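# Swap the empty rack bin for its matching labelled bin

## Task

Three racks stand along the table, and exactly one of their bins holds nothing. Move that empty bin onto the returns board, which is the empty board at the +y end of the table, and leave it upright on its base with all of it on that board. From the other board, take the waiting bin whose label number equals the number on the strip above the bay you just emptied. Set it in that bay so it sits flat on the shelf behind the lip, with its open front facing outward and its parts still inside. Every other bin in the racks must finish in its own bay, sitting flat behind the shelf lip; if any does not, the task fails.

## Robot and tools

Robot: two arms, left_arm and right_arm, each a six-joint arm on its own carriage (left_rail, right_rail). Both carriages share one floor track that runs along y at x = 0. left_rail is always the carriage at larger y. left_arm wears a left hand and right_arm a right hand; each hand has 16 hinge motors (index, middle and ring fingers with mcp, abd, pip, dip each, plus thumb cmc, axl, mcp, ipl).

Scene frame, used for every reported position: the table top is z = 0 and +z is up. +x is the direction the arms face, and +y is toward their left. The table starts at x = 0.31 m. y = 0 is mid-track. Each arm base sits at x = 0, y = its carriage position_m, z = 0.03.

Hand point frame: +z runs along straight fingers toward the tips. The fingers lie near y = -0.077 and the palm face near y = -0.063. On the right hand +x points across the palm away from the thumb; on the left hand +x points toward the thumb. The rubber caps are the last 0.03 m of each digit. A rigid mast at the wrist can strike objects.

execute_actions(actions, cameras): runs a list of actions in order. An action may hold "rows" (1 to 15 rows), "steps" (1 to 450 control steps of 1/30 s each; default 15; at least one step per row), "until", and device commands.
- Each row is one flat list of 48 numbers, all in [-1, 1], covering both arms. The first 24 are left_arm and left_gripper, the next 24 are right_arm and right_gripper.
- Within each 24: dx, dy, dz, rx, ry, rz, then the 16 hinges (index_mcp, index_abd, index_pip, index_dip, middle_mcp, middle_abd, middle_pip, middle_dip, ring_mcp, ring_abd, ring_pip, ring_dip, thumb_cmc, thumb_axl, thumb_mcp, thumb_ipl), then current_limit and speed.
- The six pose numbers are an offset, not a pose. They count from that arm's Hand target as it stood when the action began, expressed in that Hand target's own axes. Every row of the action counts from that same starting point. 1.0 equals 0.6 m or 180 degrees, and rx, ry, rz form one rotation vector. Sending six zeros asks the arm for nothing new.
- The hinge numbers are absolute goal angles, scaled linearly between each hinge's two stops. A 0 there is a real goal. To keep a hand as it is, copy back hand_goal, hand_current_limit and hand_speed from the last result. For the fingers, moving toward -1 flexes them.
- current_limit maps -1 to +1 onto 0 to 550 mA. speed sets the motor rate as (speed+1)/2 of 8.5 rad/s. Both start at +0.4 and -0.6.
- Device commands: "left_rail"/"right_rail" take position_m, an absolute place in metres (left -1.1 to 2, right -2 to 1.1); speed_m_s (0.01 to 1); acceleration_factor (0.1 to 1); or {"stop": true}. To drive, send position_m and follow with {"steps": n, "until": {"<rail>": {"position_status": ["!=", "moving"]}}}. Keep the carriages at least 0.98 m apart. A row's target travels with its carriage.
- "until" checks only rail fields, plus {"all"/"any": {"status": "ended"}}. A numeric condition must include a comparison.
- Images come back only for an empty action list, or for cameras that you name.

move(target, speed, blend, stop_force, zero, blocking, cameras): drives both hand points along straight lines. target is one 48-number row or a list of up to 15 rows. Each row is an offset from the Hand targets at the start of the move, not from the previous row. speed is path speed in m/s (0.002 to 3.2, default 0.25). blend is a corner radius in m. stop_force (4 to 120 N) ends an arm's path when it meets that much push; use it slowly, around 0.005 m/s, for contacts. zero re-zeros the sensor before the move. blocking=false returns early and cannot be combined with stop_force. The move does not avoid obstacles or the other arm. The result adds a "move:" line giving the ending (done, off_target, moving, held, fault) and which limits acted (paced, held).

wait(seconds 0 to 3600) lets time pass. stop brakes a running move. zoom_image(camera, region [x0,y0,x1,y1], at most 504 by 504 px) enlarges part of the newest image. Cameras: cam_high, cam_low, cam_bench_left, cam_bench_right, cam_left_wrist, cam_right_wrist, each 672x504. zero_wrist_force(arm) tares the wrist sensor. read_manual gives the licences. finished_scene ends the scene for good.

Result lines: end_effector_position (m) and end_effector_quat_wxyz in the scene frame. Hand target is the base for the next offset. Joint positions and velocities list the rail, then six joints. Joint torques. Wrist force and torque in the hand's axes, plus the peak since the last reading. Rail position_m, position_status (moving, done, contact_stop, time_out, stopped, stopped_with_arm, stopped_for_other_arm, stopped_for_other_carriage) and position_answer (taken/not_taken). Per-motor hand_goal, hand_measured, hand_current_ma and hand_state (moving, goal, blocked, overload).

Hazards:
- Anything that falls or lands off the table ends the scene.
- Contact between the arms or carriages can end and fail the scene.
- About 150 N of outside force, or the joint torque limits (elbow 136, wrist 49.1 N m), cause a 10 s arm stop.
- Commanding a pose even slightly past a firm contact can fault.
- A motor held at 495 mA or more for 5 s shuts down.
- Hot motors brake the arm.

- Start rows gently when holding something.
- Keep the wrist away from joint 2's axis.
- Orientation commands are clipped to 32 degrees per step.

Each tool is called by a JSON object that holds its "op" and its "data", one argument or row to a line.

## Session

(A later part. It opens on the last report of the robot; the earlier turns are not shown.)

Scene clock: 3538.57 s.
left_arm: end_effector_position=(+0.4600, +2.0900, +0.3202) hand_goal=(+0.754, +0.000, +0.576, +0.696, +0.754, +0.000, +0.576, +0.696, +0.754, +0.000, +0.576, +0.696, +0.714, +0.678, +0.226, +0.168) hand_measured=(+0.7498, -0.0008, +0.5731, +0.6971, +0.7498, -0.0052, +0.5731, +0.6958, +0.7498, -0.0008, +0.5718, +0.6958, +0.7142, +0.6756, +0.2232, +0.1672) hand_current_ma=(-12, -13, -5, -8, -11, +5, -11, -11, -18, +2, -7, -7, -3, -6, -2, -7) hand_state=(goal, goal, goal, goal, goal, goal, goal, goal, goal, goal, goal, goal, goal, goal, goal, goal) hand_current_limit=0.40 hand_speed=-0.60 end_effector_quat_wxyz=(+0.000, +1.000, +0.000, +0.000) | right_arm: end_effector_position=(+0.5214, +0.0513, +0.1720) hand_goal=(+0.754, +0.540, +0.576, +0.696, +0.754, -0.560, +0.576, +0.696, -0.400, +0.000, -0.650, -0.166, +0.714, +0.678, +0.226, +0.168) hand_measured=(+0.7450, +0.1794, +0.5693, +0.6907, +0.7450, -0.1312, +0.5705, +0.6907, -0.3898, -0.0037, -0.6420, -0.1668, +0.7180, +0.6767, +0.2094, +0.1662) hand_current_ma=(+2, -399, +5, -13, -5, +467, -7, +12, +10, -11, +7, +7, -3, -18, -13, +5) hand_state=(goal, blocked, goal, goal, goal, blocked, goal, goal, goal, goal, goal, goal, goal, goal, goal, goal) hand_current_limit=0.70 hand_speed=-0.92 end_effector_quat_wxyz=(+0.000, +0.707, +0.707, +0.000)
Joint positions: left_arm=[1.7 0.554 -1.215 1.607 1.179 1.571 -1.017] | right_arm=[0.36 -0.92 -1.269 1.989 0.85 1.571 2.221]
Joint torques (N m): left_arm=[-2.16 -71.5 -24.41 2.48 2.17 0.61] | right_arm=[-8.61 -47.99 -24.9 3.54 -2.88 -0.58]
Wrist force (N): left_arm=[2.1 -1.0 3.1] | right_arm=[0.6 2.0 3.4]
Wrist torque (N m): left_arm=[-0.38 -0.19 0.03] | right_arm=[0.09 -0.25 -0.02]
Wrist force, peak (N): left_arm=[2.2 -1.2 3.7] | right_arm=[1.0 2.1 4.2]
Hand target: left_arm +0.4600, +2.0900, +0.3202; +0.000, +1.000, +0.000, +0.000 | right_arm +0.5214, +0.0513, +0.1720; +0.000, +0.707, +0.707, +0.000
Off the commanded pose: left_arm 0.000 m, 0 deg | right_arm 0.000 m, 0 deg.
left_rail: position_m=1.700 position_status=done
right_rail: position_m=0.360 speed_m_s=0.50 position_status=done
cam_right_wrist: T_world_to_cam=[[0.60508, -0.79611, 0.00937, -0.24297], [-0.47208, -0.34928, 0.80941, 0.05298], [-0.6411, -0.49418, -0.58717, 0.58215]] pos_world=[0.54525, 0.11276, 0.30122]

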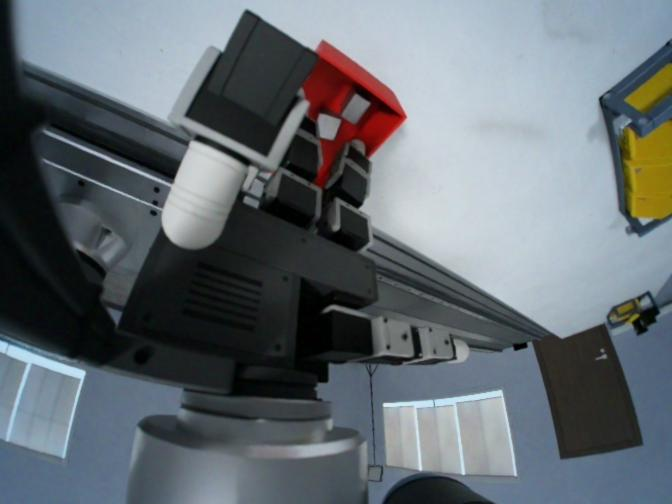

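{"op": "move", "data": {
  "target": [
    [0,0,0,0,0,0,0.754,0,0.576,0.696,0.754,0,0.576,0.696,0.754,0,0.576,0.696,0.714,0.678,0.226,0.168,0.4,-0.6,0,0,-0.1667,0,0,0,0.754,0.54,0.576,0.696,0.754,-0.53,0.576,0.696,-0.40,0,-0.65,-0.1655,0.714,0.678,0.226,0.168,0.7,-0.92]
  ],
  "speed": 0.04,
  "cameras": ["cam_right_wrist", "cam_low"]
}}

Scene clock: 3549.93 s.
left_arm: end_effector_position=(+0.4600, +2.0900, +0.3202) hand_goal=(+0.754, +0.000, +0.576, +0.696, +0.754, +0.000, +0.576, +0.696, +0.754, +0.000, +0.576, +0.696, +0.714, +0.678, +0.226, +0.168) hand_measured=(+0.7498, -0.0008, +0.5731, +0.6971, +0.7498, -0.0037, +0.5731, +0.6971, +0.7498, -0.0008, +0.5731, +0.6958, +0.7142, +0.6756, +0.2232, +0.1672) hand_current_ma=(-13, -6, -10, -1, -13, +2, -7, -10, -16, +11, -4, -9, -5, +3, -1, -6) hand_state=(goal, goal, goal, goal, goal, goal, goal, goal, goal, goal, goal, goal, goal, goal, goal, goal) hand_current_limit=0.40 hand_speed=-0.60 end_effector_quat_wxyz=(+0.000, +1.000, +0.000, +0.000) | right_arm: end_effector_position=(+0.5215, +0.0513, +0.2719) hand_goal=(+0.754, +0.540, +0.576, +0.696, +0.754, -0.530, +0.576, +0.696, -0.400, +0.000, -0.650, -0.166, +0.714, +0.678, +0.226, +0.168) hand_measured=(+0.7486, +0.1780, +0.5744, +0.6945, +0.7486, -0.1341, +0.5705, +0.6971, -0.3898, -0.0037, -0.6420, -0.1668, +0.7180, +0.6777, +0.2094, +0.1672) hand_current_ma=(+2, -402, +8, -14, +4, +457, +3, +4, +16, -11, +4, +12, +6, -15, -6, +10) hand_state=(goal, blocked, goal, goal, goal, blocked, goal, goal, goal, goal, goal, goal, goal, goal, goal, goal) hand_current_limit=0.70 hand_speed=-0.92 end_effector_quat_wxyz=(+0.000, +0.707, +0.707, +0.000)
Joint positions: left_arm=[1.7 0.554 -1.215 1.607 1.179 1.571 -1.017] | right_arm=[0.36 -0.92 -1.372 1.91 1.033 1.571 2.221]
Joint torques (N m): left_arm=[-2.58 -70.24 -25.22 2.39 2.18 0.53] | right_arm=[10.58 -63.31 -44.33 8.88 -2.34 1.91]
Wrist force (N): left_arm=[1.9 -1.1 3.5] | right_arm=[0.8 1.3 4.9]
Wrist torque (N m): left_arm=[-0.43 -0.16 0.01] | right_arm=[-0.14 -0.14 -0.01]
Wrist force, peak (N): left_arm=[2.1 -1.0 3.9] | right_arm=[1.2 1.8 5.9]
Hand target: left_arm +0.4600, +2.0900, +0.3202; +0.000, +1.000, +0.000, +0.000 | right_arm +0.5215, +0.0513, +0.2720; +0.000, +0.707, +0.707, +0.000
Off the commanded pose: left_arm 0.000 m, 0 deg | right_arm 0.000 m, 0 deg.
left_rail: position_m=1.700 position_status=done
right_rail: position_m=0.360 speed_m_s=0.50 position_status=done
move: done
cam_right_wrist: T_world_to_cam=[[0.60508, -0.79611, 0.00937, -0.24397], [-0.47208, -0.34928, 0.80941, -0.02792], [-0.6411, -0.49418, -0.58717, 0.64094]] pos_world=[0.54535, 0.11276, 0.40122]
Images, in order (width x height): cam_low 672x504, cam_right_wrist 672x504.

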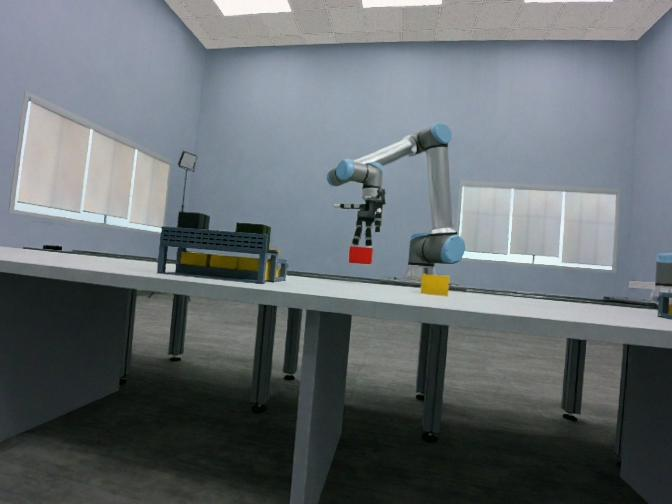

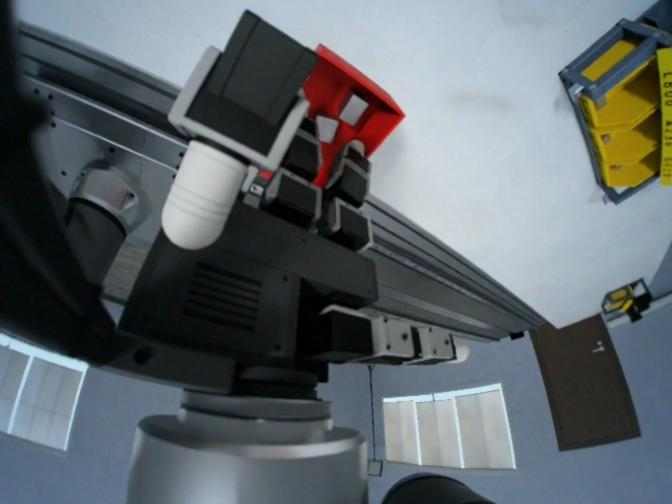

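{"op": "zoom_image", "data": {
  "camera": "cam_low",
  "region": [310, 200, 420, 290]
}}

{"op": "zoom_image", "data": {
  "camera": "cam_right_wrist",
  "region": [240, 20, 440, 220]
}}

Scaled by 4.582.

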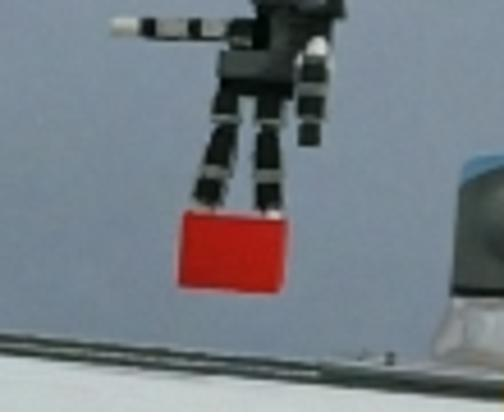

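Scaled by 2.520 from the camera's image (finer frame: 960x720).

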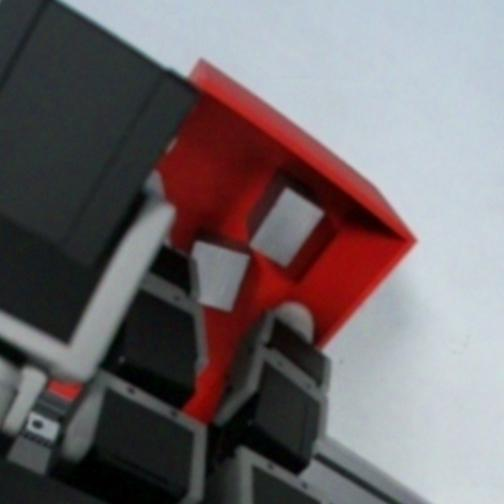

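{"op": "move", "data": {
  "target": [
    [0,0,0,0,0,0,0.754,0,0.576,0.696,0.754,0,0.576,0.696,0.754,0,0.576,0.696,0.714,0.678,0.226,0.168,0.4,-0.6,0,0.164,-0.14,0,0,0.0333,0.754,0.54,0.576,0.696,0.754,-0.53,0.576,0.696,-0.40,0,-0.65,-0.1655,0.714,0.678,0.226,0.168,0.7,-0.92]
  ],
  "speed": 0.1
}}

{"op": "execute_actions", "data": {
  "actions": [
    {"right_rail":{"position_m":-1.98,"speed_m_s":0.7,"acceleration_factor":0.25},"steps":300,"until":{"right_rail":{"position_status":["!=","moving"]}}}
  ],
  "cameras": ["cam_right_wrist", "cam_bench_right", "cam_high"]
}}

Scene clock: 3572.00 s.
left_arm: end_effector_position=(+0.4600, +2.0900, +0.3202) hand_goal=(+0.754, +0.000, +0.576, +0.696, +0.754, +0.000, +0.576, +0.696, +0.754, +0.000, +0.576, +0.696, +0.714, +0.678, +0.226, +0.168) hand_measured=(+0.7498, +0.0007, +0.5731, +0.6983, +0.7498, -0.0037, +0.5731, +0.6971, +0.7511, -0.0008, +0.5731, +0.6958, +0.7142, +0.6756, +0.2242, +0.1672) hand_current_ma=(-13, -8, -5, +3, -14, +6, -18, +6, -7, +3, -8, -2, -7, -2, +8, -9) hand_state=(goal, goal, goal, goal, goal, goal, goal, goal, goal, goal, goal, goal, goal, goal, goal, goal) hand_current_limit=0.40 hand_speed=-0.60 end_effector_quat_wxyz=(+0.000, +1.000, +0.000, +0.000) | right_arm: end_effector_position=(+0.6199, +0.0513, +0.3559) hand_goal=(+0.754, +0.540, +0.576, +0.696, +0.754, -0.530, +0.576, +0.696, -0.400, +0.000, -0.650, -0.166, +0.714, +0.678, +0.226, +0.168) hand_measured=(+0.7547, +0.1780, +0.5744, +0.6945, +0.7498, -0.1356, +0.5744, +0.6971, -0.3898, -0.0037, -0.6420, -0.1655, +0.7142, +0.6777, +0.2094, +0.1672) hand_current_ma=(+9, -404, +10, -13, +3, +457, -5, +5, +15, -12, +12, +13, -8, -7, -15, +7) hand_state=(goal, blocked, goal, goal, goal, blocked, goal, goal, goal, goal, goal, goal, goal, goal, goal, goal) hand_current_limit=0.70 hand_speed=-0.92 end_effector_quat_wxyz=(+0.000, +0.743, +0.669, +0.000)
Joint positions: left_arm=[1.7 0.554 -1.215 1.607 1.179 1.571 -1.017] | right_arm=[0.36 -0.768 -1.301 1.656 1.216 1.571 2.478]
Joint torques (N m): left_arm=[-2.36 -70.51 -25.85 2.23 2.19 0.72] | right_arm=[14.42 -53.68 -48.81 8.32 3.75 2.23]
Wrist force (N): left_arm=[1.9 -1.3 3.4] | right_arm=[1.2 1.6 5.1]
Wrist torque (N m): left_arm=[-0.45 -0.15 0.02] | right_arm=[-0.06 -0.15 0.05]
Wrist force, peak (N): left_arm=[2.0 -1.1 3.7] | right_arm=[1.6 1.7 5.7]
Hand target: left_arm +0.4600, +2.0900, +0.3202; +0.000, +1.000, +0.000, +0.000 | right_arm +0.6199, +0.0513, +0.3560; +0.000, +0.743, +0.669, +0.000
Off the commanded pose: left_arm 0.000 m, 0 deg | right_arm 0.000 m, 0 deg.
left_rail: position_m=1.700 position_status=done
right_rail: position_m=0.360 speed_m_s=0.50 position_status=done
move: done

Scene clock: 3578.13 s.
left_arm: end_effector_position=(+0.4600, +2.0900, +0.3202) hand_goal=(+0.754, +0.000, +0.576, +0.696, +0.754, +0.000, +0.576, +0.696, +0.754, +0.000, +0.576, +0.696, +0.714, +0.678, +0.226, +0.168) hand_measured=(+0.7498, -0.0008, +0.5731, +0.6958, +0.7498, -0.0037, +0.5731, +0.6958, +0.7498, -0.0008, +0.5731, +0.6958, +0.7142, +0.6756, +0.2242, +0.1672) hand_current_ma=(-14, -10, -8, -2, -13, -3, -6, +3, -15, +5, -6, -13, -9, -4, -4, -11) hand_state=(goal, goal, goal, goal, goal, goal, goal, goal, goal, goal, goal, goal, goal, goal, goal, goal) hand_current_limit=0.40 hand_speed=-0.60 end_effector_quat_wxyz=(+0.000, +1.000, +0.000, +0.000) | right_arm: end_effector_position=(+0.6199, -2.2887, +0.3560) hand_goal=(+0.754, +0.540, +0.576, +0.696, +0.754, -0.530, +0.576, +0.696, -0.400, +0.000, -0.650, -0.166, +0.714, +0.678, +0.226, +0.168) hand_measured=(+0.7498, +0.1780, +0.5757, +0.6945, +0.7486, -0.1341, +0.5705, +0.6971, -0.3898, -0.0052, -0.6433, -0.1668, +0.7142, +0.6767, +0.2094, +0.1662) hand_current_ma=(+9, -394, +6, -11, +8, +456, -3, +8, +9, -16, +14, +3, -2, -9, -6, +5) hand_state=(goal, blocked, goal, goal, goal, blocked, goal, goal, goal, goal, goal, goal, goal, goal, goal, goal) hand_current_limit=0.70 hand_speed=-0.92 end_effector_quat_wxyz=(+0.000, +0.743, +0.669, +0.000)
Joint positions: left_arm=[1.7 0.554 -1.215 1.607 1.179 1.571 -1.017] | right_arm=[-1.98 -0.768 -1.301 1.656 1.216 1.571 2.478]
Joint torques (N m): left_arm=[-2.73 -69.24 -25.42 2.45 2.04 0.52] | right_arm=[12 -67.56 -43.15 5.14 2.46 2.09]
Wrist force (N): left_arm=[1.8 -1.3 3.5] | right_arm=[1.2 2.0 5.4]
Wrist torque (N m): left_arm=[-0.45 -0.14 0.01] | right_arm=[-0.05 -0.16 0.06]
Wrist force, peak (N): left_arm=[2.3 -1.4 3.8] | right_arm=[2.4 1.7 5.4]
Hand target: left_arm +0.4600, +2.0900, +0.3202; +0.000, +1.000, +0.000, +0.000 | right_arm +0.6199, -2.2887, +0.3560; +0.000, +0.743, +0.669, +0.000
Off the commanded pose: left_arm 0.000 m, 0 deg | right_arm 0.000 m, 0 deg.
left_rail: position_m=1.700 position_status=done
right_rail: position_m=-1.980 speed_m_s=0.70 position_status=done
cam_right_wrist: T_world_to_cam=[[0.5186, -0.85497, 0.00939, -2.24825], [-0.50592, -0.29799, 0.80947, -0.72846], [-0.68927, -0.42454, -0.58708, -0.21388]] pos_world=[0.64997, -2.23005, 0.48522]
Images, in order (width x height): cam_high 672x504, cam_bench_right 672x504, cam_right_wrist 672x504.

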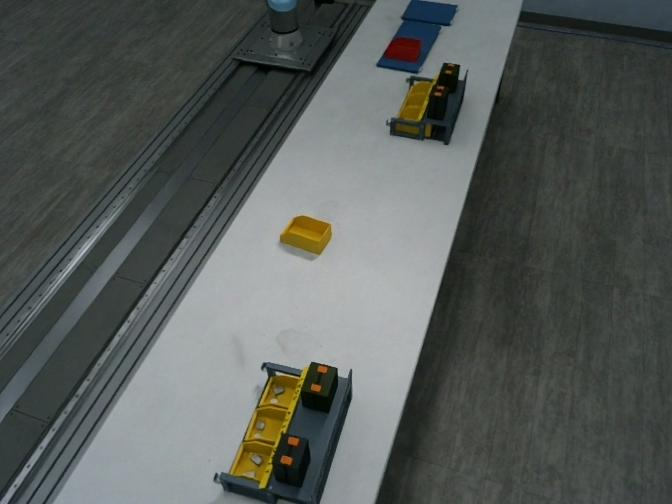

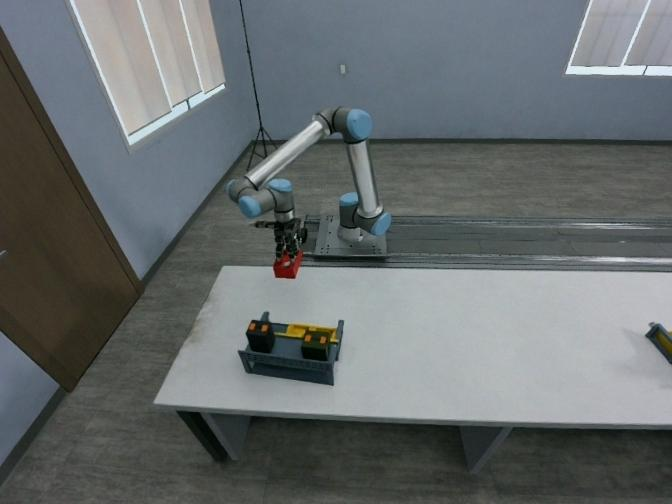

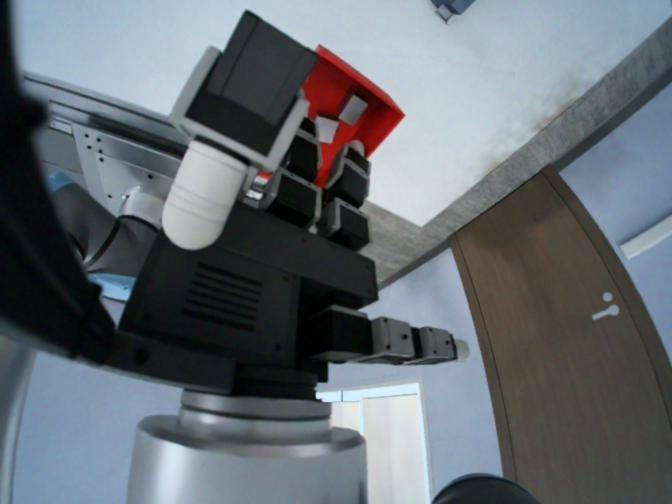

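{"op": "zoom_image", "data": {
  "camera": "cam_bench_right",
  "region": [220, 170, 380, 400]
}}

{"op": "zoom_image", "data": {
  "camera": "cam_right_wrist",
  "region": [240, 20, 440, 220]
}}

Scaled by 2.191.

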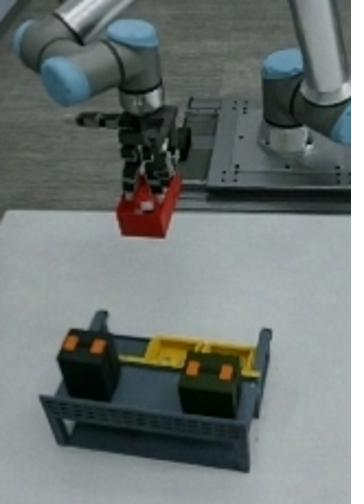

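Scaled by 2.520 from the camera's image (finer frame: 960x720).

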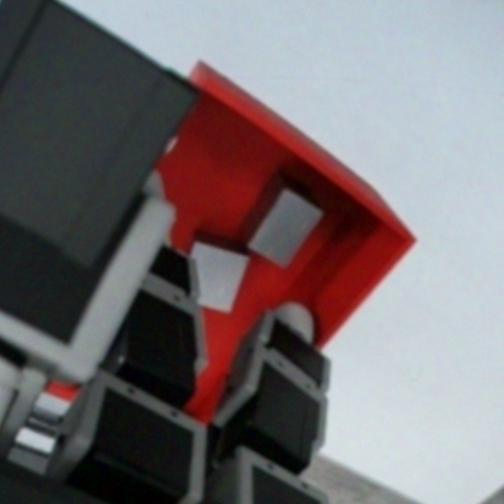

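{"op": "move", "data": {
  "target": [
    [0,0,0,0,0,0,0.754,0,0.576,0.696,0.754,0,0.576,0.696,0.754,0,0.576,0.696,0.714,0.678,0.226,0.168,0.4,-0.6,0.0138,0.2164,0.1767,0.0244,0,0,0.754,0.54,0.576,0.696,0.754,-0.53,0.576,0.696,-0.40,0,-0.65,-0.1655,0.714,0.678,0.226,0.168,0.7,-0.92]
  ],
  "speed": 0.1,
  "cameras": ["cam_right_wrist", "cam_high", "cam_bench_right"]
}}

{"op": "zoom_image", "data": {
  "camera": "cam_right_wrist",
  "region": [240, 0, 500, 200]
}}

{"op": "zoom_image", "data": {
  "camera": "cam_bench_right",
  "region": [220, 200, 360, 400]
}}

Scene clock: 3635.30 s.
left_arm: end_effector_position=(+0.4600, +2.0900, +0.3202) hand_goal=(+0.754, +0.000, +0.576, +0.696, +0.754, +0.000, +0.576, +0.696, +0.754, +0.000, +0.576, +0.696, +0.714, +0.678, +0.226, +0.168) hand_measured=(+0.7498, -0.0008, +0.5731, +0.6958, +0.7498, -0.0037, +0.5731, +0.6958, +0.7511, -0.0008, +0.5731, +0.6958, +0.7129, +0.6756, +0.2242, +0.1672) hand_current_ma=(-11, +0, -3, -2, -4, +11, -19, -4, -9, +6, -6, -15, -8, +0, +5, -8) hand_state=(goal, goal, goal, goal, goal, goal, goal, goal, goal, goal, goal, goal, goal, goal, goal, goal) hand_current_limit=0.40 hand_speed=-0.60 end_effector_quat_wxyz=(+0.000, +1.000, +0.000, +0.000) | right_arm: end_effector_position=(+0.7498, -2.2940, +0.2500) hand_goal=(+0.754, +0.540, +0.576, +0.696, +0.754, -0.530, +0.576, +0.696, -0.400, +0.000, -0.650, -0.166, +0.714, +0.678, +0.226, +0.168) hand_measured=(+0.7450, +0.1794, +0.5718, +0.6907, +0.7438, -0.1341, +0.5705, +0.6907, -0.3898, -0.0052, -0.6433, -0.1668, +0.7129, +0.6767, +0.2094, +0.1662) hand_current_ma=(+11, -400, +9, -14, -4, +461, -8, +1, +10, -6, +15, +10, -5, -13, -9, +12) hand_state=(goal, blocked, goal, goal, goal, blocked, goal, goal, goal, goal, goal, goal, goal, goal, goal, goal) hand_current_limit=0.70 hand_speed=-0.92 end_effector_quat_wxyz=(-0.029, +0.742, +0.669, -0.026)
Joint positions: left_arm=[1.7 0.554 -1.215 1.607 1.179 1.571 -1.017] | right_arm=[-1.98 -0.629 -1.017 1.445 1.209 1.609 2.618]
Joint torques (N m): left_arm=[-2.62 -68.41 -25.59 2.56 2.41 0.47] | right_arm=[13.7 -76.31 -46.94 8.73 4.15 2.03]
Wrist force (N): left_arm=[2.0 -0.8 3.4] | right_arm=[1.2 1.7 5.9]
Wrist torque (N m): left_arm=[-0.38 -0.17 0.02] | right_arm=[-0.19 -0.19 0.03]
Wrist force, peak (N): left_arm=[2.4 -1.1 3.6] | right_arm=[1.5 2.7 5.9]
Hand target: left_arm +0.4600, +2.0900, +0.3202; +0.000, +1.000, +0.000, +0.000 | right_arm +0.7498, -2.2940, +0.2499; -0.029, +0.742, +0.669, -0.026
Off the commanded pose: left_arm 0.000 m, 0 deg | right_arm 0.000 m, 0 deg.
left_rail: position_m=1.700 position_status=done
right_rail: position_m=-1.980 speed_m_s=0.70 position_status=done
move: done
cam_right_wrist: T_world_to_cam=[[0.51758, -0.85484, -0.03699, -2.30649], [-0.4429, -0.30465, 0.84323, -0.6495], [-0.73209, -0.42006, -0.53628, -0.15915]] pos_world=[0.78962, -2.23639, 0.37702]
Images, in order (width x height): cam_high 672x504, cam_bench_right 672x504, cam_right_wrist 672x504.

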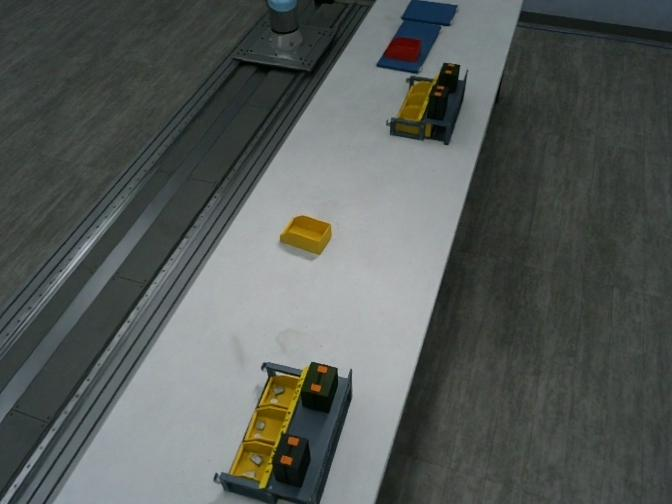

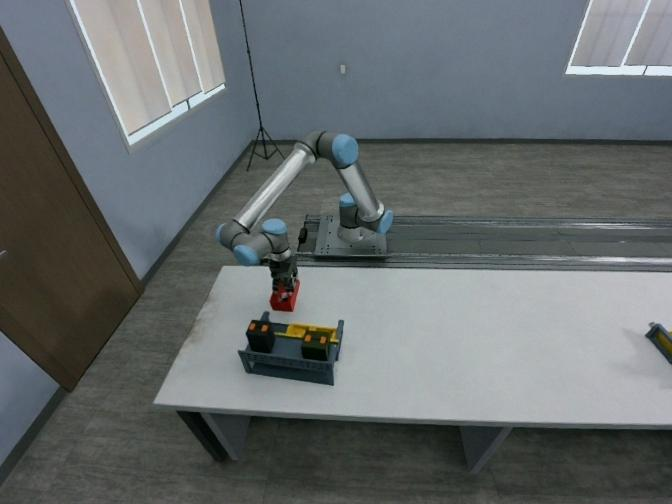

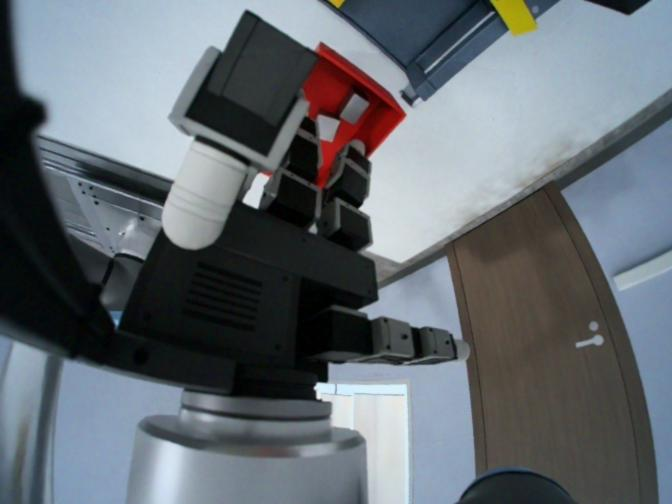

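Scaled by 1.938 from the camera's image (finer frame: 960x720).

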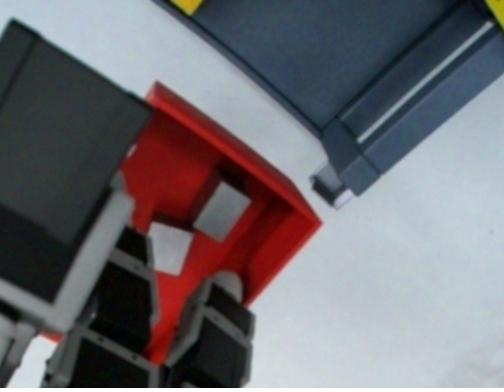

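Scaled by 2.520.

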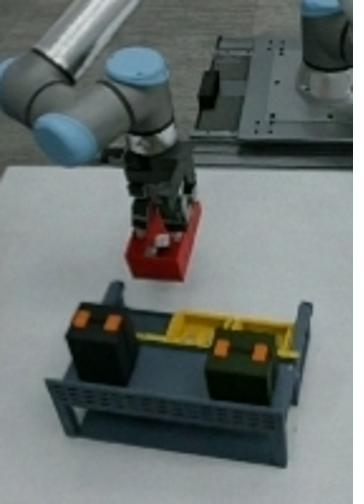

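{"op": "move", "data": {
  "target": [
    [0,0,0,0,0,0,0.754,0,0.576,0.696,0.754,0,0.576,0.696,0.754,0,0.576,0.696,0.714,0.678,0.226,0.168,0.4,-0.6,0,0.0051,0.0665,0,0,0,0.754,0.54,0.576,0.696,0.754,-0.53,0.576,0.696,-0.40,0,-0.65,-0.1655,0.714,0.678,0.226,0.168,0.7,-0.92],
    [0,0,0,0,0,0,0.754,0,0.576,0.696,0.754,0,0.576,0.696,0.754,0,0.576,0.696,0.714,0.678,0.226,0.168,0.4,-0.6,0,0.0882,0.0601,0,0,0,0.754,0.54,0.576,0.696,0.754,-0.53,0.576,0.696,-0.40,0,-0.65,-0.1655,0.714,0.678,0.226,0.168,0.7,-0.92]
  ],
  "speed": 0.05,
  "stop_force": 6,
  "cameras": ["cam_right_wrist", "cam_bench_right"]
}}

{"op": "zoom_image", "data": {
  "camera": "cam_right_wrist",
  "region": [240, 0, 500, 200]
}}

{"op": "zoom_image", "data": {
  "camera": "cam_bench_right",
  "region": [220, 220, 360, 400]
}}

Scene clock: 3662.23 s.
left_arm: end_effector_position=(+0.4600, +2.0900, +0.3202) hand_goal=(+0.754, +0.000, +0.576, +0.696, +0.754, +0.000, +0.576, +0.696, +0.754, +0.000, +0.576, +0.696, +0.714, +0.678, +0.226, +0.168) hand_measured=(+0.7498, -0.0008, +0.5731, +0.6971, +0.7498, -0.0037, +0.5731, +0.6971, +0.7511, -0.0023, +0.5731, +0.6971, +0.7129, +0.6756, +0.2232, +0.1672) hand_current_ma=(-15, -9, -6, -3, -12, +10, -12, -4, -16, +10, -4, -12, -6, -1, -1, -4) hand_state=(goal, goal, goal, goal, goal, goal, goal, goal, goal, goal, goal, goal, goal, goal, goal, goal) hand_current_limit=0.40 hand_speed=-0.60 end_effector_quat_wxyz=(+0.000, +1.000, +0.000, +0.000) | right_arm: end_effector_position=(+0.7996, -2.2992, +0.2099) hand_goal=(+0.754, +0.540, +0.576, +0.696, +0.754, -0.530, +0.576, +0.696, -0.400, +0.000, -0.650, -0.166, +0.714, +0.678, +0.226, +0.168) hand_measured=(+0.7450, +0.1780, +0.5731, +0.6907, +0.7438, -0.1341, +0.5705, +0.6907, -0.3898, -0.0052, -0.6420, -0.1668, +0.7142, +0.6777, +0.2094, +0.1672) hand_current_ma=(+11, -399, +7, -10, -2, +458, -3, -2, +5, -4, +9, +5, -1, -13, -11, +14) hand_state=(goal, blocked, goal, goal, goal, blocked, goal, goal, goal, goal, goal, goal, goal, goal, goal, goal) hand_current_limit=0.70 hand_speed=-0.92 end_effector_quat_wxyz=(-0.029, +0.742, +0.669, -0.026)
Joint positions: left_arm=[1.7 0.554 -1.215 1.607 1.179 1.571 -1.017] | right_arm=[-1.98 -0.597 -0.915 1.352 1.201 1.607 2.65]
Joint torques (N m): left_arm=[-2.77 -68.59 -26.84 2.67 2.32 0.25] | right_arm=[15 -84.83 -46.12 8.77 -2.76 2.37]
Wrist force (N): left_arm=[1.9 -0.8 3.3] | right_arm=[0.9 1.8 5.3]
Wrist torque (N m): left_arm=[-0.37 -0.17 0.01] | right_arm=[-0.12 -0.17 0.02]
Wrist force, peak (N): left_arm=[2.0 -1.3 3.8] | right_arm=[1.1 1.9 6.1]
Hand target: left_arm +0.4600, +2.0900, +0.3202; +0.000, +1.000, +0.000, +0.000 | right_arm +0.7996, -2.2992, +0.2099; -0.029, +0.742, +0.669, -0.026
Off the commanded pose: left_arm 0.000 m, 0 deg | right_arm 0.000 m, 0 deg.
left_rail: position_m=1.700 position_status=done
right_rail: position_m=-1.980 speed_m_s=0.70 position_status=done
move: done
cam_right_wrist: T_world_to_cam=[[0.51758, -0.85484, -0.03699, -2.33825], [-0.4429, -0.30465, 0.84323, -0.59525], [-0.73209, -0.42006, -0.53628, -0.14625]] pos_world=[0.83952, -2.24159, 0.33702]
Images, in order (width x height): cam_bench_right 672x504, cam_right_wrist 672x504.

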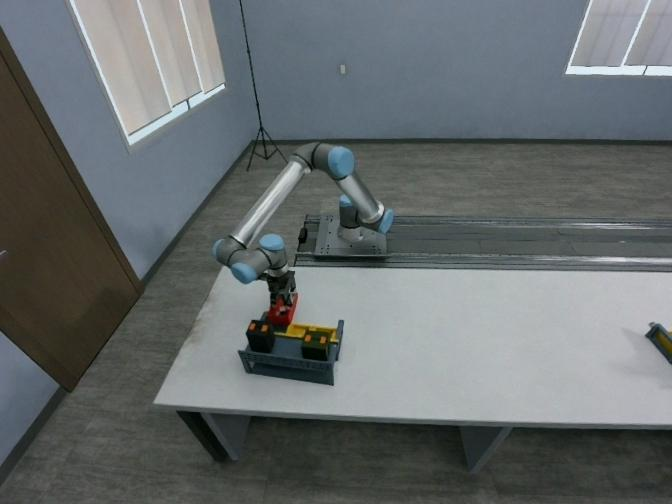

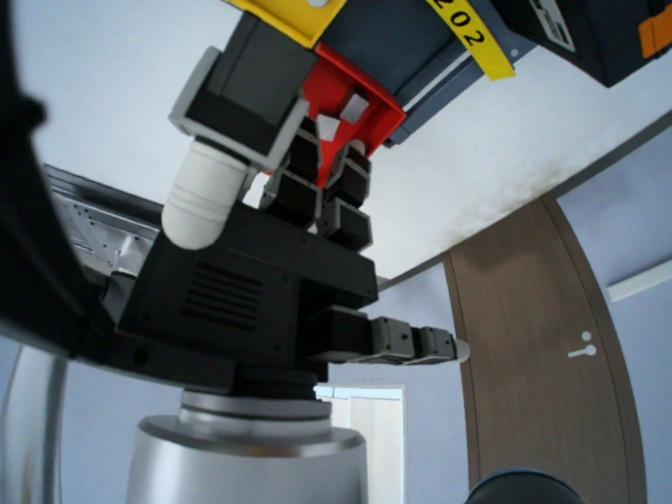

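Scaled by 1.938 from the camera's image (finer frame: 960x720).

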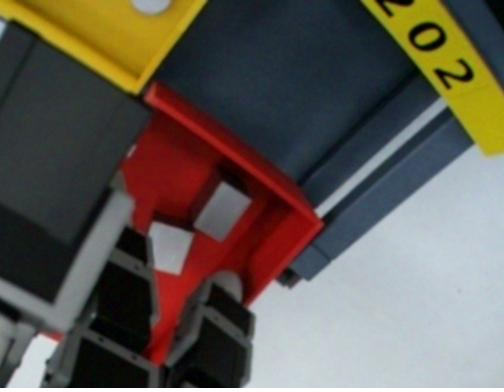

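Scaled by 2.800.

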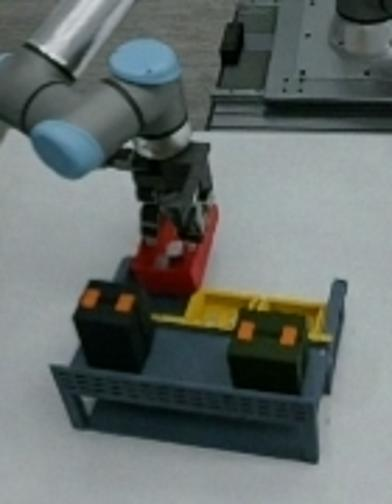

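{"op": "move", "data": {
  "target": [
    [0,0,0,0,0,0,0.754,0,0.576,0.696,0.754,0,0.576,0.696,0.754,0,0.576,0.696,0.714,0.678,0.226,0.168,0.4,-0.6,0,0.0018,0.0233,0,0,0,0.754,0.54,0.576,0.696,0.754,-0.53,0.576,0.696,-0.40,0,-0.65,-0.1655,0.714,0.678,0.226,0.168,0.7,-0.92],
    [0,0,0,0,0,0,0.754,0,0.576,0.696,0.754,0,0.576,0.696,0.754,0,0.576,0.696,0.714,0.678,0.226,0.168,0.4,-0.6,0,0.0852,0.0233,0,0,0,0.754,0.54,0.576,0.696,0.754,-0.53,0.576,0.696,-0.40,0,-0.65,-0.1655,0.714,0.678,0.226,0.168,0.7,-0.92]
  ],
  "speed": 0.04,
  "stop_force": 5,
  "cameras": ["cam_right_wrist", "cam_bench_right"]
}}

{"op": "zoom_image", "data": {
  "camera": "cam_right_wrist",
  "region": [240, 0, 500, 200]
}}

{"op": "zoom_image", "data": {
  "camera": "cam_bench_right",
  "region": [220, 220, 360, 400]
}}

Scene clock: 3724.77 s.
left_arm: end_effector_position=(+0.4600, +2.0900, +0.3202) hand_goal=(+0.754, +0.000, +0.576, +0.696, +0.754, +0.000, +0.576, +0.696, +0.754, +0.000, +0.576, +0.696, +0.714, +0.678, +0.226, +0.168) hand_measured=(+0.7498, -0.0008, +0.5731, +0.6971, +0.7498, -0.0037, +0.5731, +0.6971, +0.7498, -0.0008, +0.5731, +0.6958, +0.7142, +0.6756, +0.2232, +0.1681) hand_current_ma=(-15, -11, -5, +2, -13, +14, -14, -6, -19, +5, +0, -8, -10, -2, +2, -3) hand_state=(goal, goal, goal, goal, goal, goal, goal, goal, goal, goal, goal, goal, goal, goal, goal, goal) hand_current_limit=0.40 hand_speed=-0.60 end_effector_quat_wxyz=(+0.000, +1.000, +0.000, +0.000) | right_arm: end_effector_position=(+0.8492, -2.3044, +0.1920) hand_goal=(+0.754, +0.540, +0.576, +0.696, +0.754, -0.530, +0.576, +0.696, -0.400, +0.000, -0.650, -0.166, +0.714, +0.678, +0.226, +0.168) hand_measured=(+0.7462, +0.1780, +0.5718, +0.6907, +0.7438, -0.1356, +0.5705, +0.6907, -0.3898, -0.0052, -0.6420, -0.1655, +0.7129, +0.6767, +0.2094, +0.1662) hand_current_ma=(+7, -397, +8, -6, +2, +464, -7, +8, +4, -13, +10, +11, -5, -17, -10, +4) hand_state=(goal, blocked, goal, goal, goal, blocked, goal, goal, goal, goal, goal, goal, goal, goal, goal, goal) hand_current_limit=0.70 hand_speed=-0.92 end_effector_quat_wxyz=(-0.029, +0.742, +0.669, -0.026)
Joint positions: left_arm=[1.7 0.554 -1.215 1.607 1.179 1.571 -1.017] | right_arm=[-1.98 -0.568 -0.826 1.23 1.235 1.605 2.679]
Joint torques (N m): left_arm=[-2.09 -66.75 -26.55 2.75 2.13 0.21] | right_arm=[16.07 -91.5 -47.88 8.46 -2.75 2.22]
Wrist force (N): left_arm=[1.9 -1.2 3.5] | right_arm=[0.6 1.4 5.0]
Wrist torque (N m): left_arm=[-0.45 -0.16 0.02] | right_arm=[-0.18 -0.08 -0.03]
Wrist force, peak (N): left_arm=[2.4 -1.2 3.5] | right_arm=[0.8 2.0 6.1]
Hand target: left_arm +0.4600, +2.0900, +0.3202; +0.000, +1.000, +0.000, +0.000 | right_arm +0.8492, -2.3044, +0.1920; -0.029, +0.742, +0.669, -0.026
Off the commanded pose: left_arm 0.000 m, 0 deg | right_arm 0.000 m, 0 deg.
left_rail: position_m=1.700 position_status=done
right_rail: position_m=-1.980 speed_m_s=0.70 position_status=done
move: done
cam_right_wrist: T_world_to_cam=[[0.51758, -0.85484, -0.03699, -2.36903], [-0.4429, -0.30465, 0.84323, -0.55978], [-0.73209, -0.42006, -0.53628, -0.12172]] pos_world=[0.88912, -2.24679, 0.31912]
Images, in order (width x height): cam_bench_right 672x504, cam_right_wrist 672x504.

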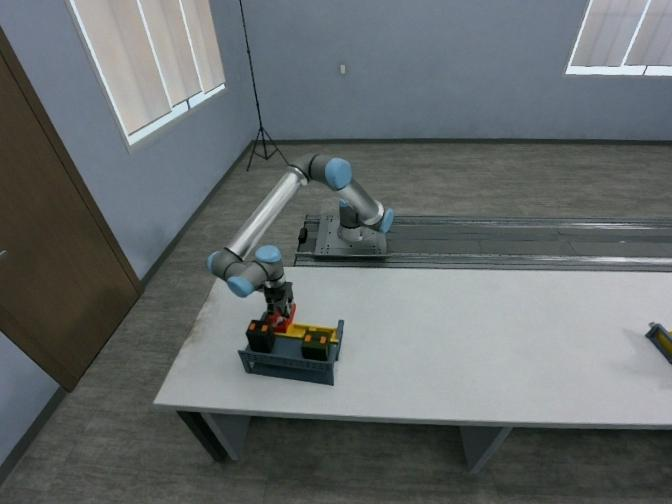

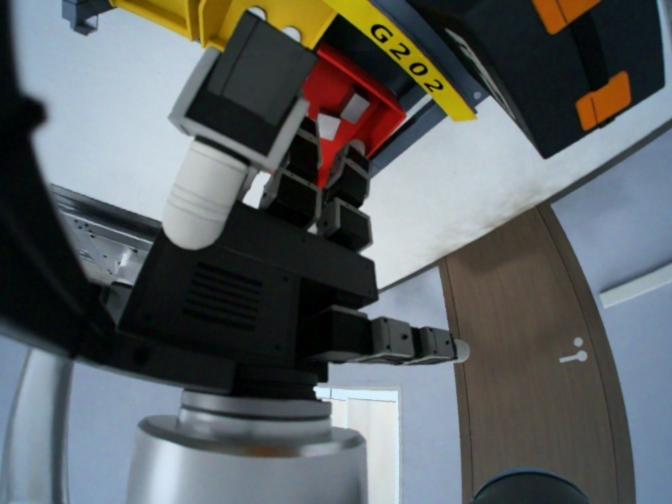

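Scaled by 1.938 from the camera's image (finer frame: 960x720).

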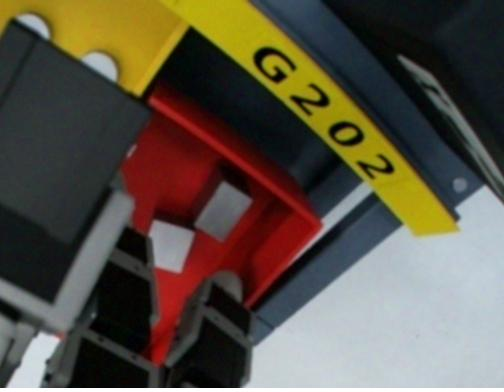

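Scaled by 2.800.

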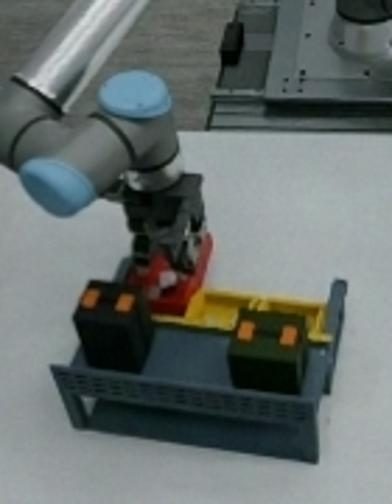

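{"op": "move", "data": {
  "target": [
    [0,0,0,0,0,0,0.754,0,0.576,0.696,0.754,0,0.576,0.696,0.754,0,0.576,0.696,0.714,0.678,0.226,0.168,0.4,-0.6,-0.02,0,0,0,0,0,0.754,0.54,0.576,0.696,0.754,-0.53,0.576,0.696,-0.40,0,-0.65,-0.1655,0.714,0.678,0.226,0.168,0.7,-0.92],
    [0,0,0,0,0,0,0.754,0,0.576,0.696,0.754,0,0.576,0.696,0.754,0,0.576,0.696,0.714,0.678,0.226,0.168,0.4,-0.6,-0.02,0.03,0,0,0,0,0.754,0.54,0.576,0.696,0.754,-0.53,0.576,0.696,-0.40,0,-0.65,-0.1655,0.714,0.678,0.226,0.168,0.7,-0.92]
  ],
  "speed": 0.04,
  "stop_force": 5,
  "cameras": ["cam_right_wrist"]
}}

{"op": "zoom_image", "data": {
  "camera": "cam_right_wrist",
  "region": [270, 0, 430, 130]
}}

Scene clock: 3807.27 s.
left_arm: end_effector_position=(+0.4600, +2.0900, +0.3202) hand_goal=(+0.754, +0.000, +0.576, +0.696, +0.754, +0.000, +0.576, +0.696, +0.754, +0.000, +0.576, +0.696, +0.714, +0.678, +0.226, +0.168) hand_measured=(+0.7511, -0.0008, +0.5731, +0.6971, +0.7498, -0.0037, +0.5731, +0.6971, +0.7498, -0.0008, +0.5731, +0.6958, +0.7142, +0.6756, +0.2242, +0.1672) hand_current_ma=(-14, -6, -15, +9, -14, +8, -14, -5, -6, +9, -2, -8, -6, +2, +2, -3) hand_state=(goal, goal, goal, goal, goal, goal, goal, goal, goal, goal, goal, goal, goal, goal, goal, goal) hand_current_limit=0.40 hand_speed=-0.60 end_effector_quat_wxyz=(+0.000, +1.000, +0.000, +0.000) | right_arm: end_effector_position=(+0.8658, -2.3182, +0.1906) hand_goal=(+0.754, +0.540, +0.576, +0.696, +0.754, -0.530, +0.576, +0.696, -0.400, +0.000, -0.650, -0.166, +0.714, +0.678, +0.226, +0.168) hand_measured=(+0.7462, +0.1780, +0.5744, +0.6945, +0.7426, -0.1356, +0.5705, +0.6907, -0.3910, -0.0052, -0.6420, -0.1668, +0.7129, +0.6777, +0.2094, +0.1662) hand_current_ma=(+3, -405, +5, -12, -2, +460, -15, +2, +3, -9, +5, +4, +4, -12, -14, -1) hand_state=(goal, blocked, goal, goal, goal, blocked, goal, goal, goal, goal, goal, goal, goal, goal, goal, goal) hand_current_limit=0.70 hand_speed=-0.92 end_effector_quat_wxyz=(-0.029, +0.742, +0.669, -0.026)
Joint positions: left_arm=[1.7 0.554 -1.215 1.607 1.179 1.571 -1.017] | right_arm=[-1.98 -0.571 -0.791 1.17 1.26 1.605 2.676]
Joint torques (N m): left_arm=[-1.48 -67.07 -26.62 2.87 2.13 0.09] | right_arm=[13.96 -94.33 -47.98 8.8 -2.61 2.32]
Wrist force (N): left_arm=[2.2 -0.8 3.1] | right_arm=[1.1 1.9 4.8]
Wrist torque (N m): left_arm=[-0.36 -0.20 0.03] | right_arm=[-0.09 -0.07 0.03]
Wrist force, peak (N): left_arm=[2.1 -1.0 3.7] | right_arm=[1.4 2.0 5.6]
Hand target: left_arm +0.4600, +2.0900, +0.3202; +0.000, +1.000, +0.000, +0.000 | right_arm +0.8658, -2.3182, +0.1906; -0.029, +0.742, +0.669, -0.026
Off the commanded pose: left_arm 0.000 m, 0 deg | right_arm 0.000 m, 0 deg.
left_rail: position_m=1.700 position_status=done
right_rail: position_m=-1.980 speed_m_s=0.70 position_status=done
move: done
cam_right_wrist: T_world_to_cam=[[0.51758, -0.85484, -0.03699, -2.38947], [-0.4429, -0.30465, 0.84323, -0.55545], [-0.73209, -0.42006, -0.53628, -0.11612]] pos_world=[0.90572, -2.26059, 0.31772]

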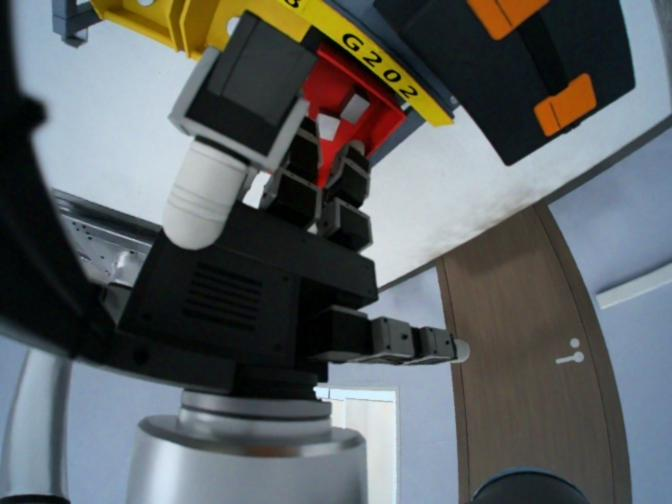

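Scaled by 3.150 from the camera's image (finer frame: 960x720).

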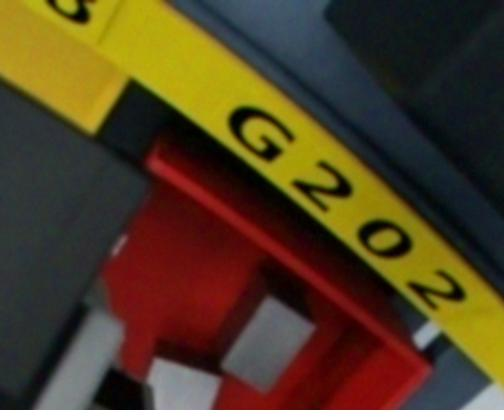

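{"op": "move", "data": {
  "target": [0,0,0,0,0,0,0.754,0,0.576,0.696,0.754,0,0.576,0.696,0.754,0,0.576,0.696,0.714,0.678,0.226,0.168,0.4,-0.6,0,0.0018,0.0233,0,0,0,0.754,0.54,0.576,0.696,0.754,-0.53,0.576,0.696,-0.40,0,-0.65,-0.1655,0.714,0.678,0.226,0.168,0.7,-0.92],
  "speed": 0.012,
  "stop_force": 4,
  "cameras": ["cam_right_wrist"]
}}

{"op": "zoom_image", "data": {
  "camera": "cam_right_wrist",
  "region": [270, 0, 430, 130]
}}

Scene clock: 3822.07 s.
left_arm: end_effector_position=(+0.4600, +2.0900, +0.3202) hand_goal=(+0.754, +0.000, +0.576, +0.696, +0.754, +0.000, +0.576, +0.696, +0.754, +0.000, +0.576, +0.696, +0.714, +0.678, +0.226, +0.168) hand_measured=(+0.7498, -0.0008, +0.5731, +0.6958, +0.7498, -0.0037, +0.5731, +0.6958, +0.7511, -0.0008, +0.5731, +0.6958, +0.7142, +0.6756, +0.2232, +0.1681) hand_current_ma=(-10, -3, -4, -4, -15, +0, -16, +0, -12, +8, -9, -4, -8, +2, -5, -6) hand_state=(goal, goal, goal, goal, goal, goal, goal, goal, goal, goal, goal, goal, goal, goal, goal, goal) hand_current_limit=0.40 hand_speed=-0.60 end_effector_quat_wxyz=(+0.000, +1.000, +0.000, +0.000) | right_arm: end_effector_position=(+0.8658, -2.3182, +0.1781) hand_goal=(+0.754, +0.540, +0.576, +0.696, +0.754, -0.530, +0.576, +0.696, -0.400, +0.000, -0.650, -0.166, +0.714, +0.678, +0.226, +0.168) hand_measured=(+0.7462, +0.1794, +0.5731, +0.6945, +0.7426, -0.1356, +0.5705, +0.6907, -0.3898, -0.0052, -0.6433, -0.1668, +0.7129, +0.6767, +0.2104, +0.1672) hand_current_ma=(+0, -396, +4, -9, +2, +464, -3, +4, +11, -14, +10, +9, +3, -14, -13, +5) hand_state=(goal, blocked, goal, goal, goal, blocked, goal, goal, goal, goal, goal, goal, goal, goal, goal, goal) hand_current_limit=0.70 hand_speed=-0.92 end_effector_quat_wxyz=(-0.029, +0.742, +0.669, -0.026)
Joint positions: left_arm=[1.7 0.554 -1.215 1.607 1.179 1.571 -1.017] | right_arm=[-1.98 -0.571 -0.782 1.179 1.243 1.605 2.676]
Joint torques (N m): left_arm=[-2.57 -65.96 -26.89 2.76 2.18 0.11] | right_arm=[7.83 -112.81 -46.6 8.22 -2.4 2.26]
Wrist force (N): left_arm=[1.6 -1.0 3.5] | right_arm=[1.7 1.8 1.3]
Wrist torque (N m): left_arm=[-0.42 -0.12 0.00] | right_arm=[0.20 -0.17 0.08]
Wrist force, peak (N): left_arm=[2.0 -1.3 3.7] | right_arm=[1.4 1.8 5.7]
Hand target: left_arm +0.4600, +2.0900, +0.3202; +0.000, +1.000, +0.000, +0.000 | right_arm +0.8658, -2.3182, +0.1781; -0.029, +0.742, +0.669, -0.026 (not the last commanded pose)
Off the commanded pose: left_arm 0.000 m, 0 deg | right_arm 0.001 m, 0 deg.
left_rail: position_m=1.700 position_status=done
right_rail: position_m=-1.980 speed_m_s=0.70 position_status=done
move: contact (right_arm)
cam_right_wrist: T_world_to_cam=[[0.51758, -0.85484, -0.03699, -2.38993], [-0.4429, -0.30465, 0.84323, -0.54482], [-0.73209, -0.42006, -0.53628, -0.12287]] pos_world=[0.90572, -2.26059, 0.30512]

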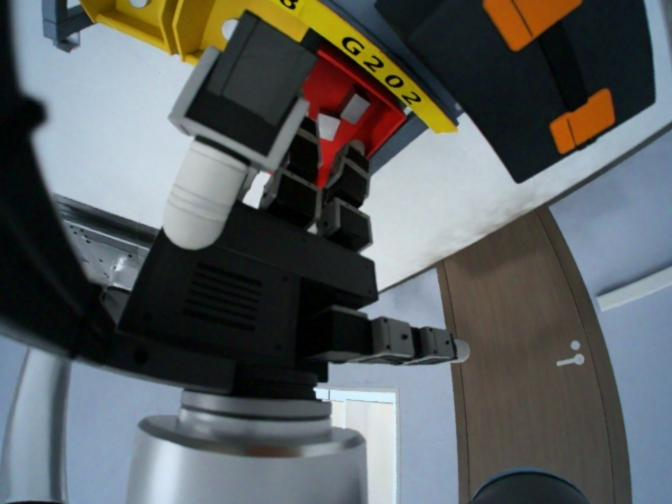

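Scaled by 3.150 from the camera's image (finer frame: 960x720).

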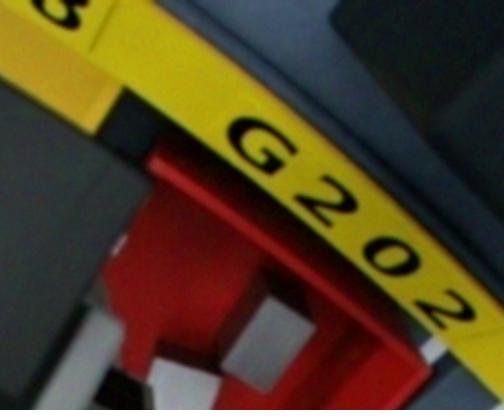

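{"op": "move", "data": {
  "target": [
    [0,0,0,0,0,0,0.754,0,0.576,0.696,0.754,0,0.576,0.696,0.754,0,0.576,0.696,0.714,0.678,0.226,0.168,0.4,-0.6,0,-0.0002,-0.0025,0,0,0,0.754,0.54,0.576,0.696,0.754,-0.53,0.576,0.696,-0.40,0,-0.65,-0.1655,0.714,0.678,0.226,0.168,0.7,-0.92],
    [0,0,0,0,0,0,0.754,0,0.576,0.696,0.754,0,0.576,0.696,0.754,0,0.576,0.696,0.714,0.678,0.226,0.168,0.4,-0.6,0,0.0497,-0.0063,0,0,0,0.754,0.54,0.576,0.696,0.754,-0.53,0.576,0.696,-0.40,0,-0.65,-0.1655,0.714,0.678,0.226,0.168,0.7,-0.92]
  ],
  "speed": 0.03,
  "stop_force": 5,
  "cameras": ["cam_right_wrist"]
}}

{"op": "zoom_image", "data": {
  "camera": "cam_right_wrist",
  "region": [220, 0, 480, 180]
}}

Scene clock: 3844.20 s.
left_arm: end_effector_position=(+0.4600, +2.0900, +0.3202) hand_goal=(+0.754, +0.000, +0.576, +0.696, +0.754, +0.000, +0.576, +0.696, +0.754, +0.000, +0.576, +0.696, +0.714, +0.678, +0.226, +0.168) hand_measured=(+0.7498, -0.0008, +0.5718, +0.6958, +0.7486, -0.0052, +0.5731, +0.6971, +0.7523, -0.0008, +0.5718, +0.6958, +0.7129, +0.6756, +0.2242, +0.1672) hand_current_ma=(-14, -5, -5, +2, -23, +4, -20, -2, -18, +5, -9, -10, -3, +1, -4, -6) hand_state=(goal, goal, goal, goal, goal, goal, goal, goal, goal, goal, goal, goal, goal, goal, goal, goal) hand_current_limit=0.40 hand_speed=-0.60 end_effector_quat_wxyz=(+0.000, +1.000, +0.000, +0.000) | right_arm: end_effector_position=(+0.8956, -2.3213, +0.1795) hand_goal=(+0.754, +0.540, +0.576, +0.696, +0.754, -0.530, +0.576, +0.696, -0.400, +0.000, -0.650, -0.166, +0.714, +0.678, +0.226, +0.168) hand_measured=(+0.7486, +0.1780, +0.5744, +0.6945, +0.7414, -0.1370, +0.5705, +0.6907, -0.3898, -0.0052, -0.6420, -0.1668, +0.7129, +0.6767, +0.2094, +0.1662) hand_current_ma=(+14, -400, +4, -21, +1, +458, -13, +5, +11, -9, +5, +3, -3, -8, -17, +7) hand_state=(goal, blocked, goal, goal, goal, blocked, goal, goal, goal, goal, goal, goal, goal, goal, goal, goal) hand_current_limit=0.70 hand_speed=-0.92 end_effector_quat_wxyz=(-0.029, +0.742, +0.669, -0.026)
Joint positions: left_arm=[1.7 0.554 -1.215 1.607 1.179 1.571 -1.017] | right_arm=[-1.98 -0.556 -0.734 1.086 1.287 1.604 2.692]
Joint torques (N m): left_arm=[-1.96 -66.39 -26.96 2.83 2.24 -0.05] | right_arm=[14.29 -98.53 -48.28 8.88 -2.82 2.17]
Wrist force (N): left_arm=[2.1 -0.8 3.1] | right_arm=[1.1 1.7 4.8]
Wrist torque (N m): left_arm=[-0.37 -0.20 0.03] | right_arm=[-0.10 -0.07 0.04]
Wrist force, peak (N): left_arm=[2.1 -0.9 3.8] | right_arm=[1.4 1.7 5.5]
Hand target: left_arm +0.4600, +2.0900, +0.3202; +0.000, +1.000, +0.000, +0.000 | right_arm +0.8956, -2.3213, +0.1795; -0.029, +0.742, +0.669, -0.026
Off the commanded pose: left_arm 0.000 m, 0 deg | right_arm 0.000 m, 0 deg.
left_rail: position_m=1.700 position_status=done
right_rail: position_m=-1.980 speed_m_s=0.70 position_status=done
move: done
cam_right_wrist: T_world_to_cam=[[0.51758, -0.85484, -0.03699, -2.40795], [-0.4429, -0.30465, 0.84323, -0.53383], [-0.73209, -0.42006, -0.53628, -0.10156]] pos_world=[0.93552, -2.26369, 0.30662]

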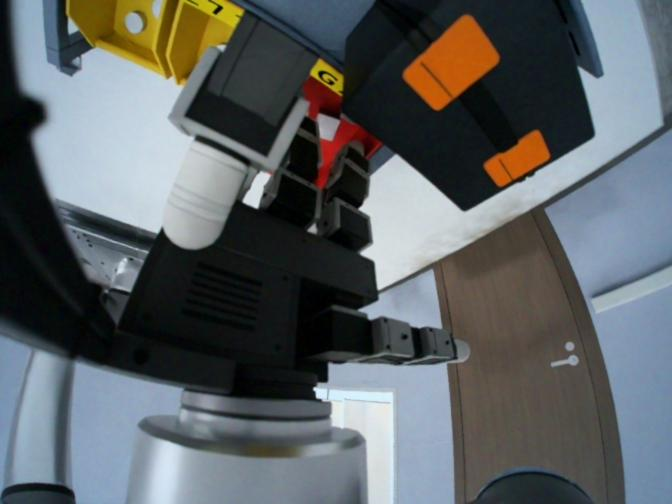

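Scaled by 1.938 from the camera's image (finer frame: 960x720).

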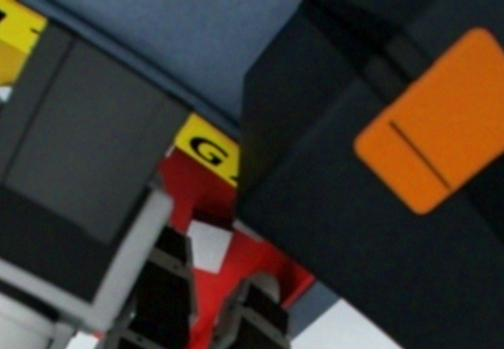

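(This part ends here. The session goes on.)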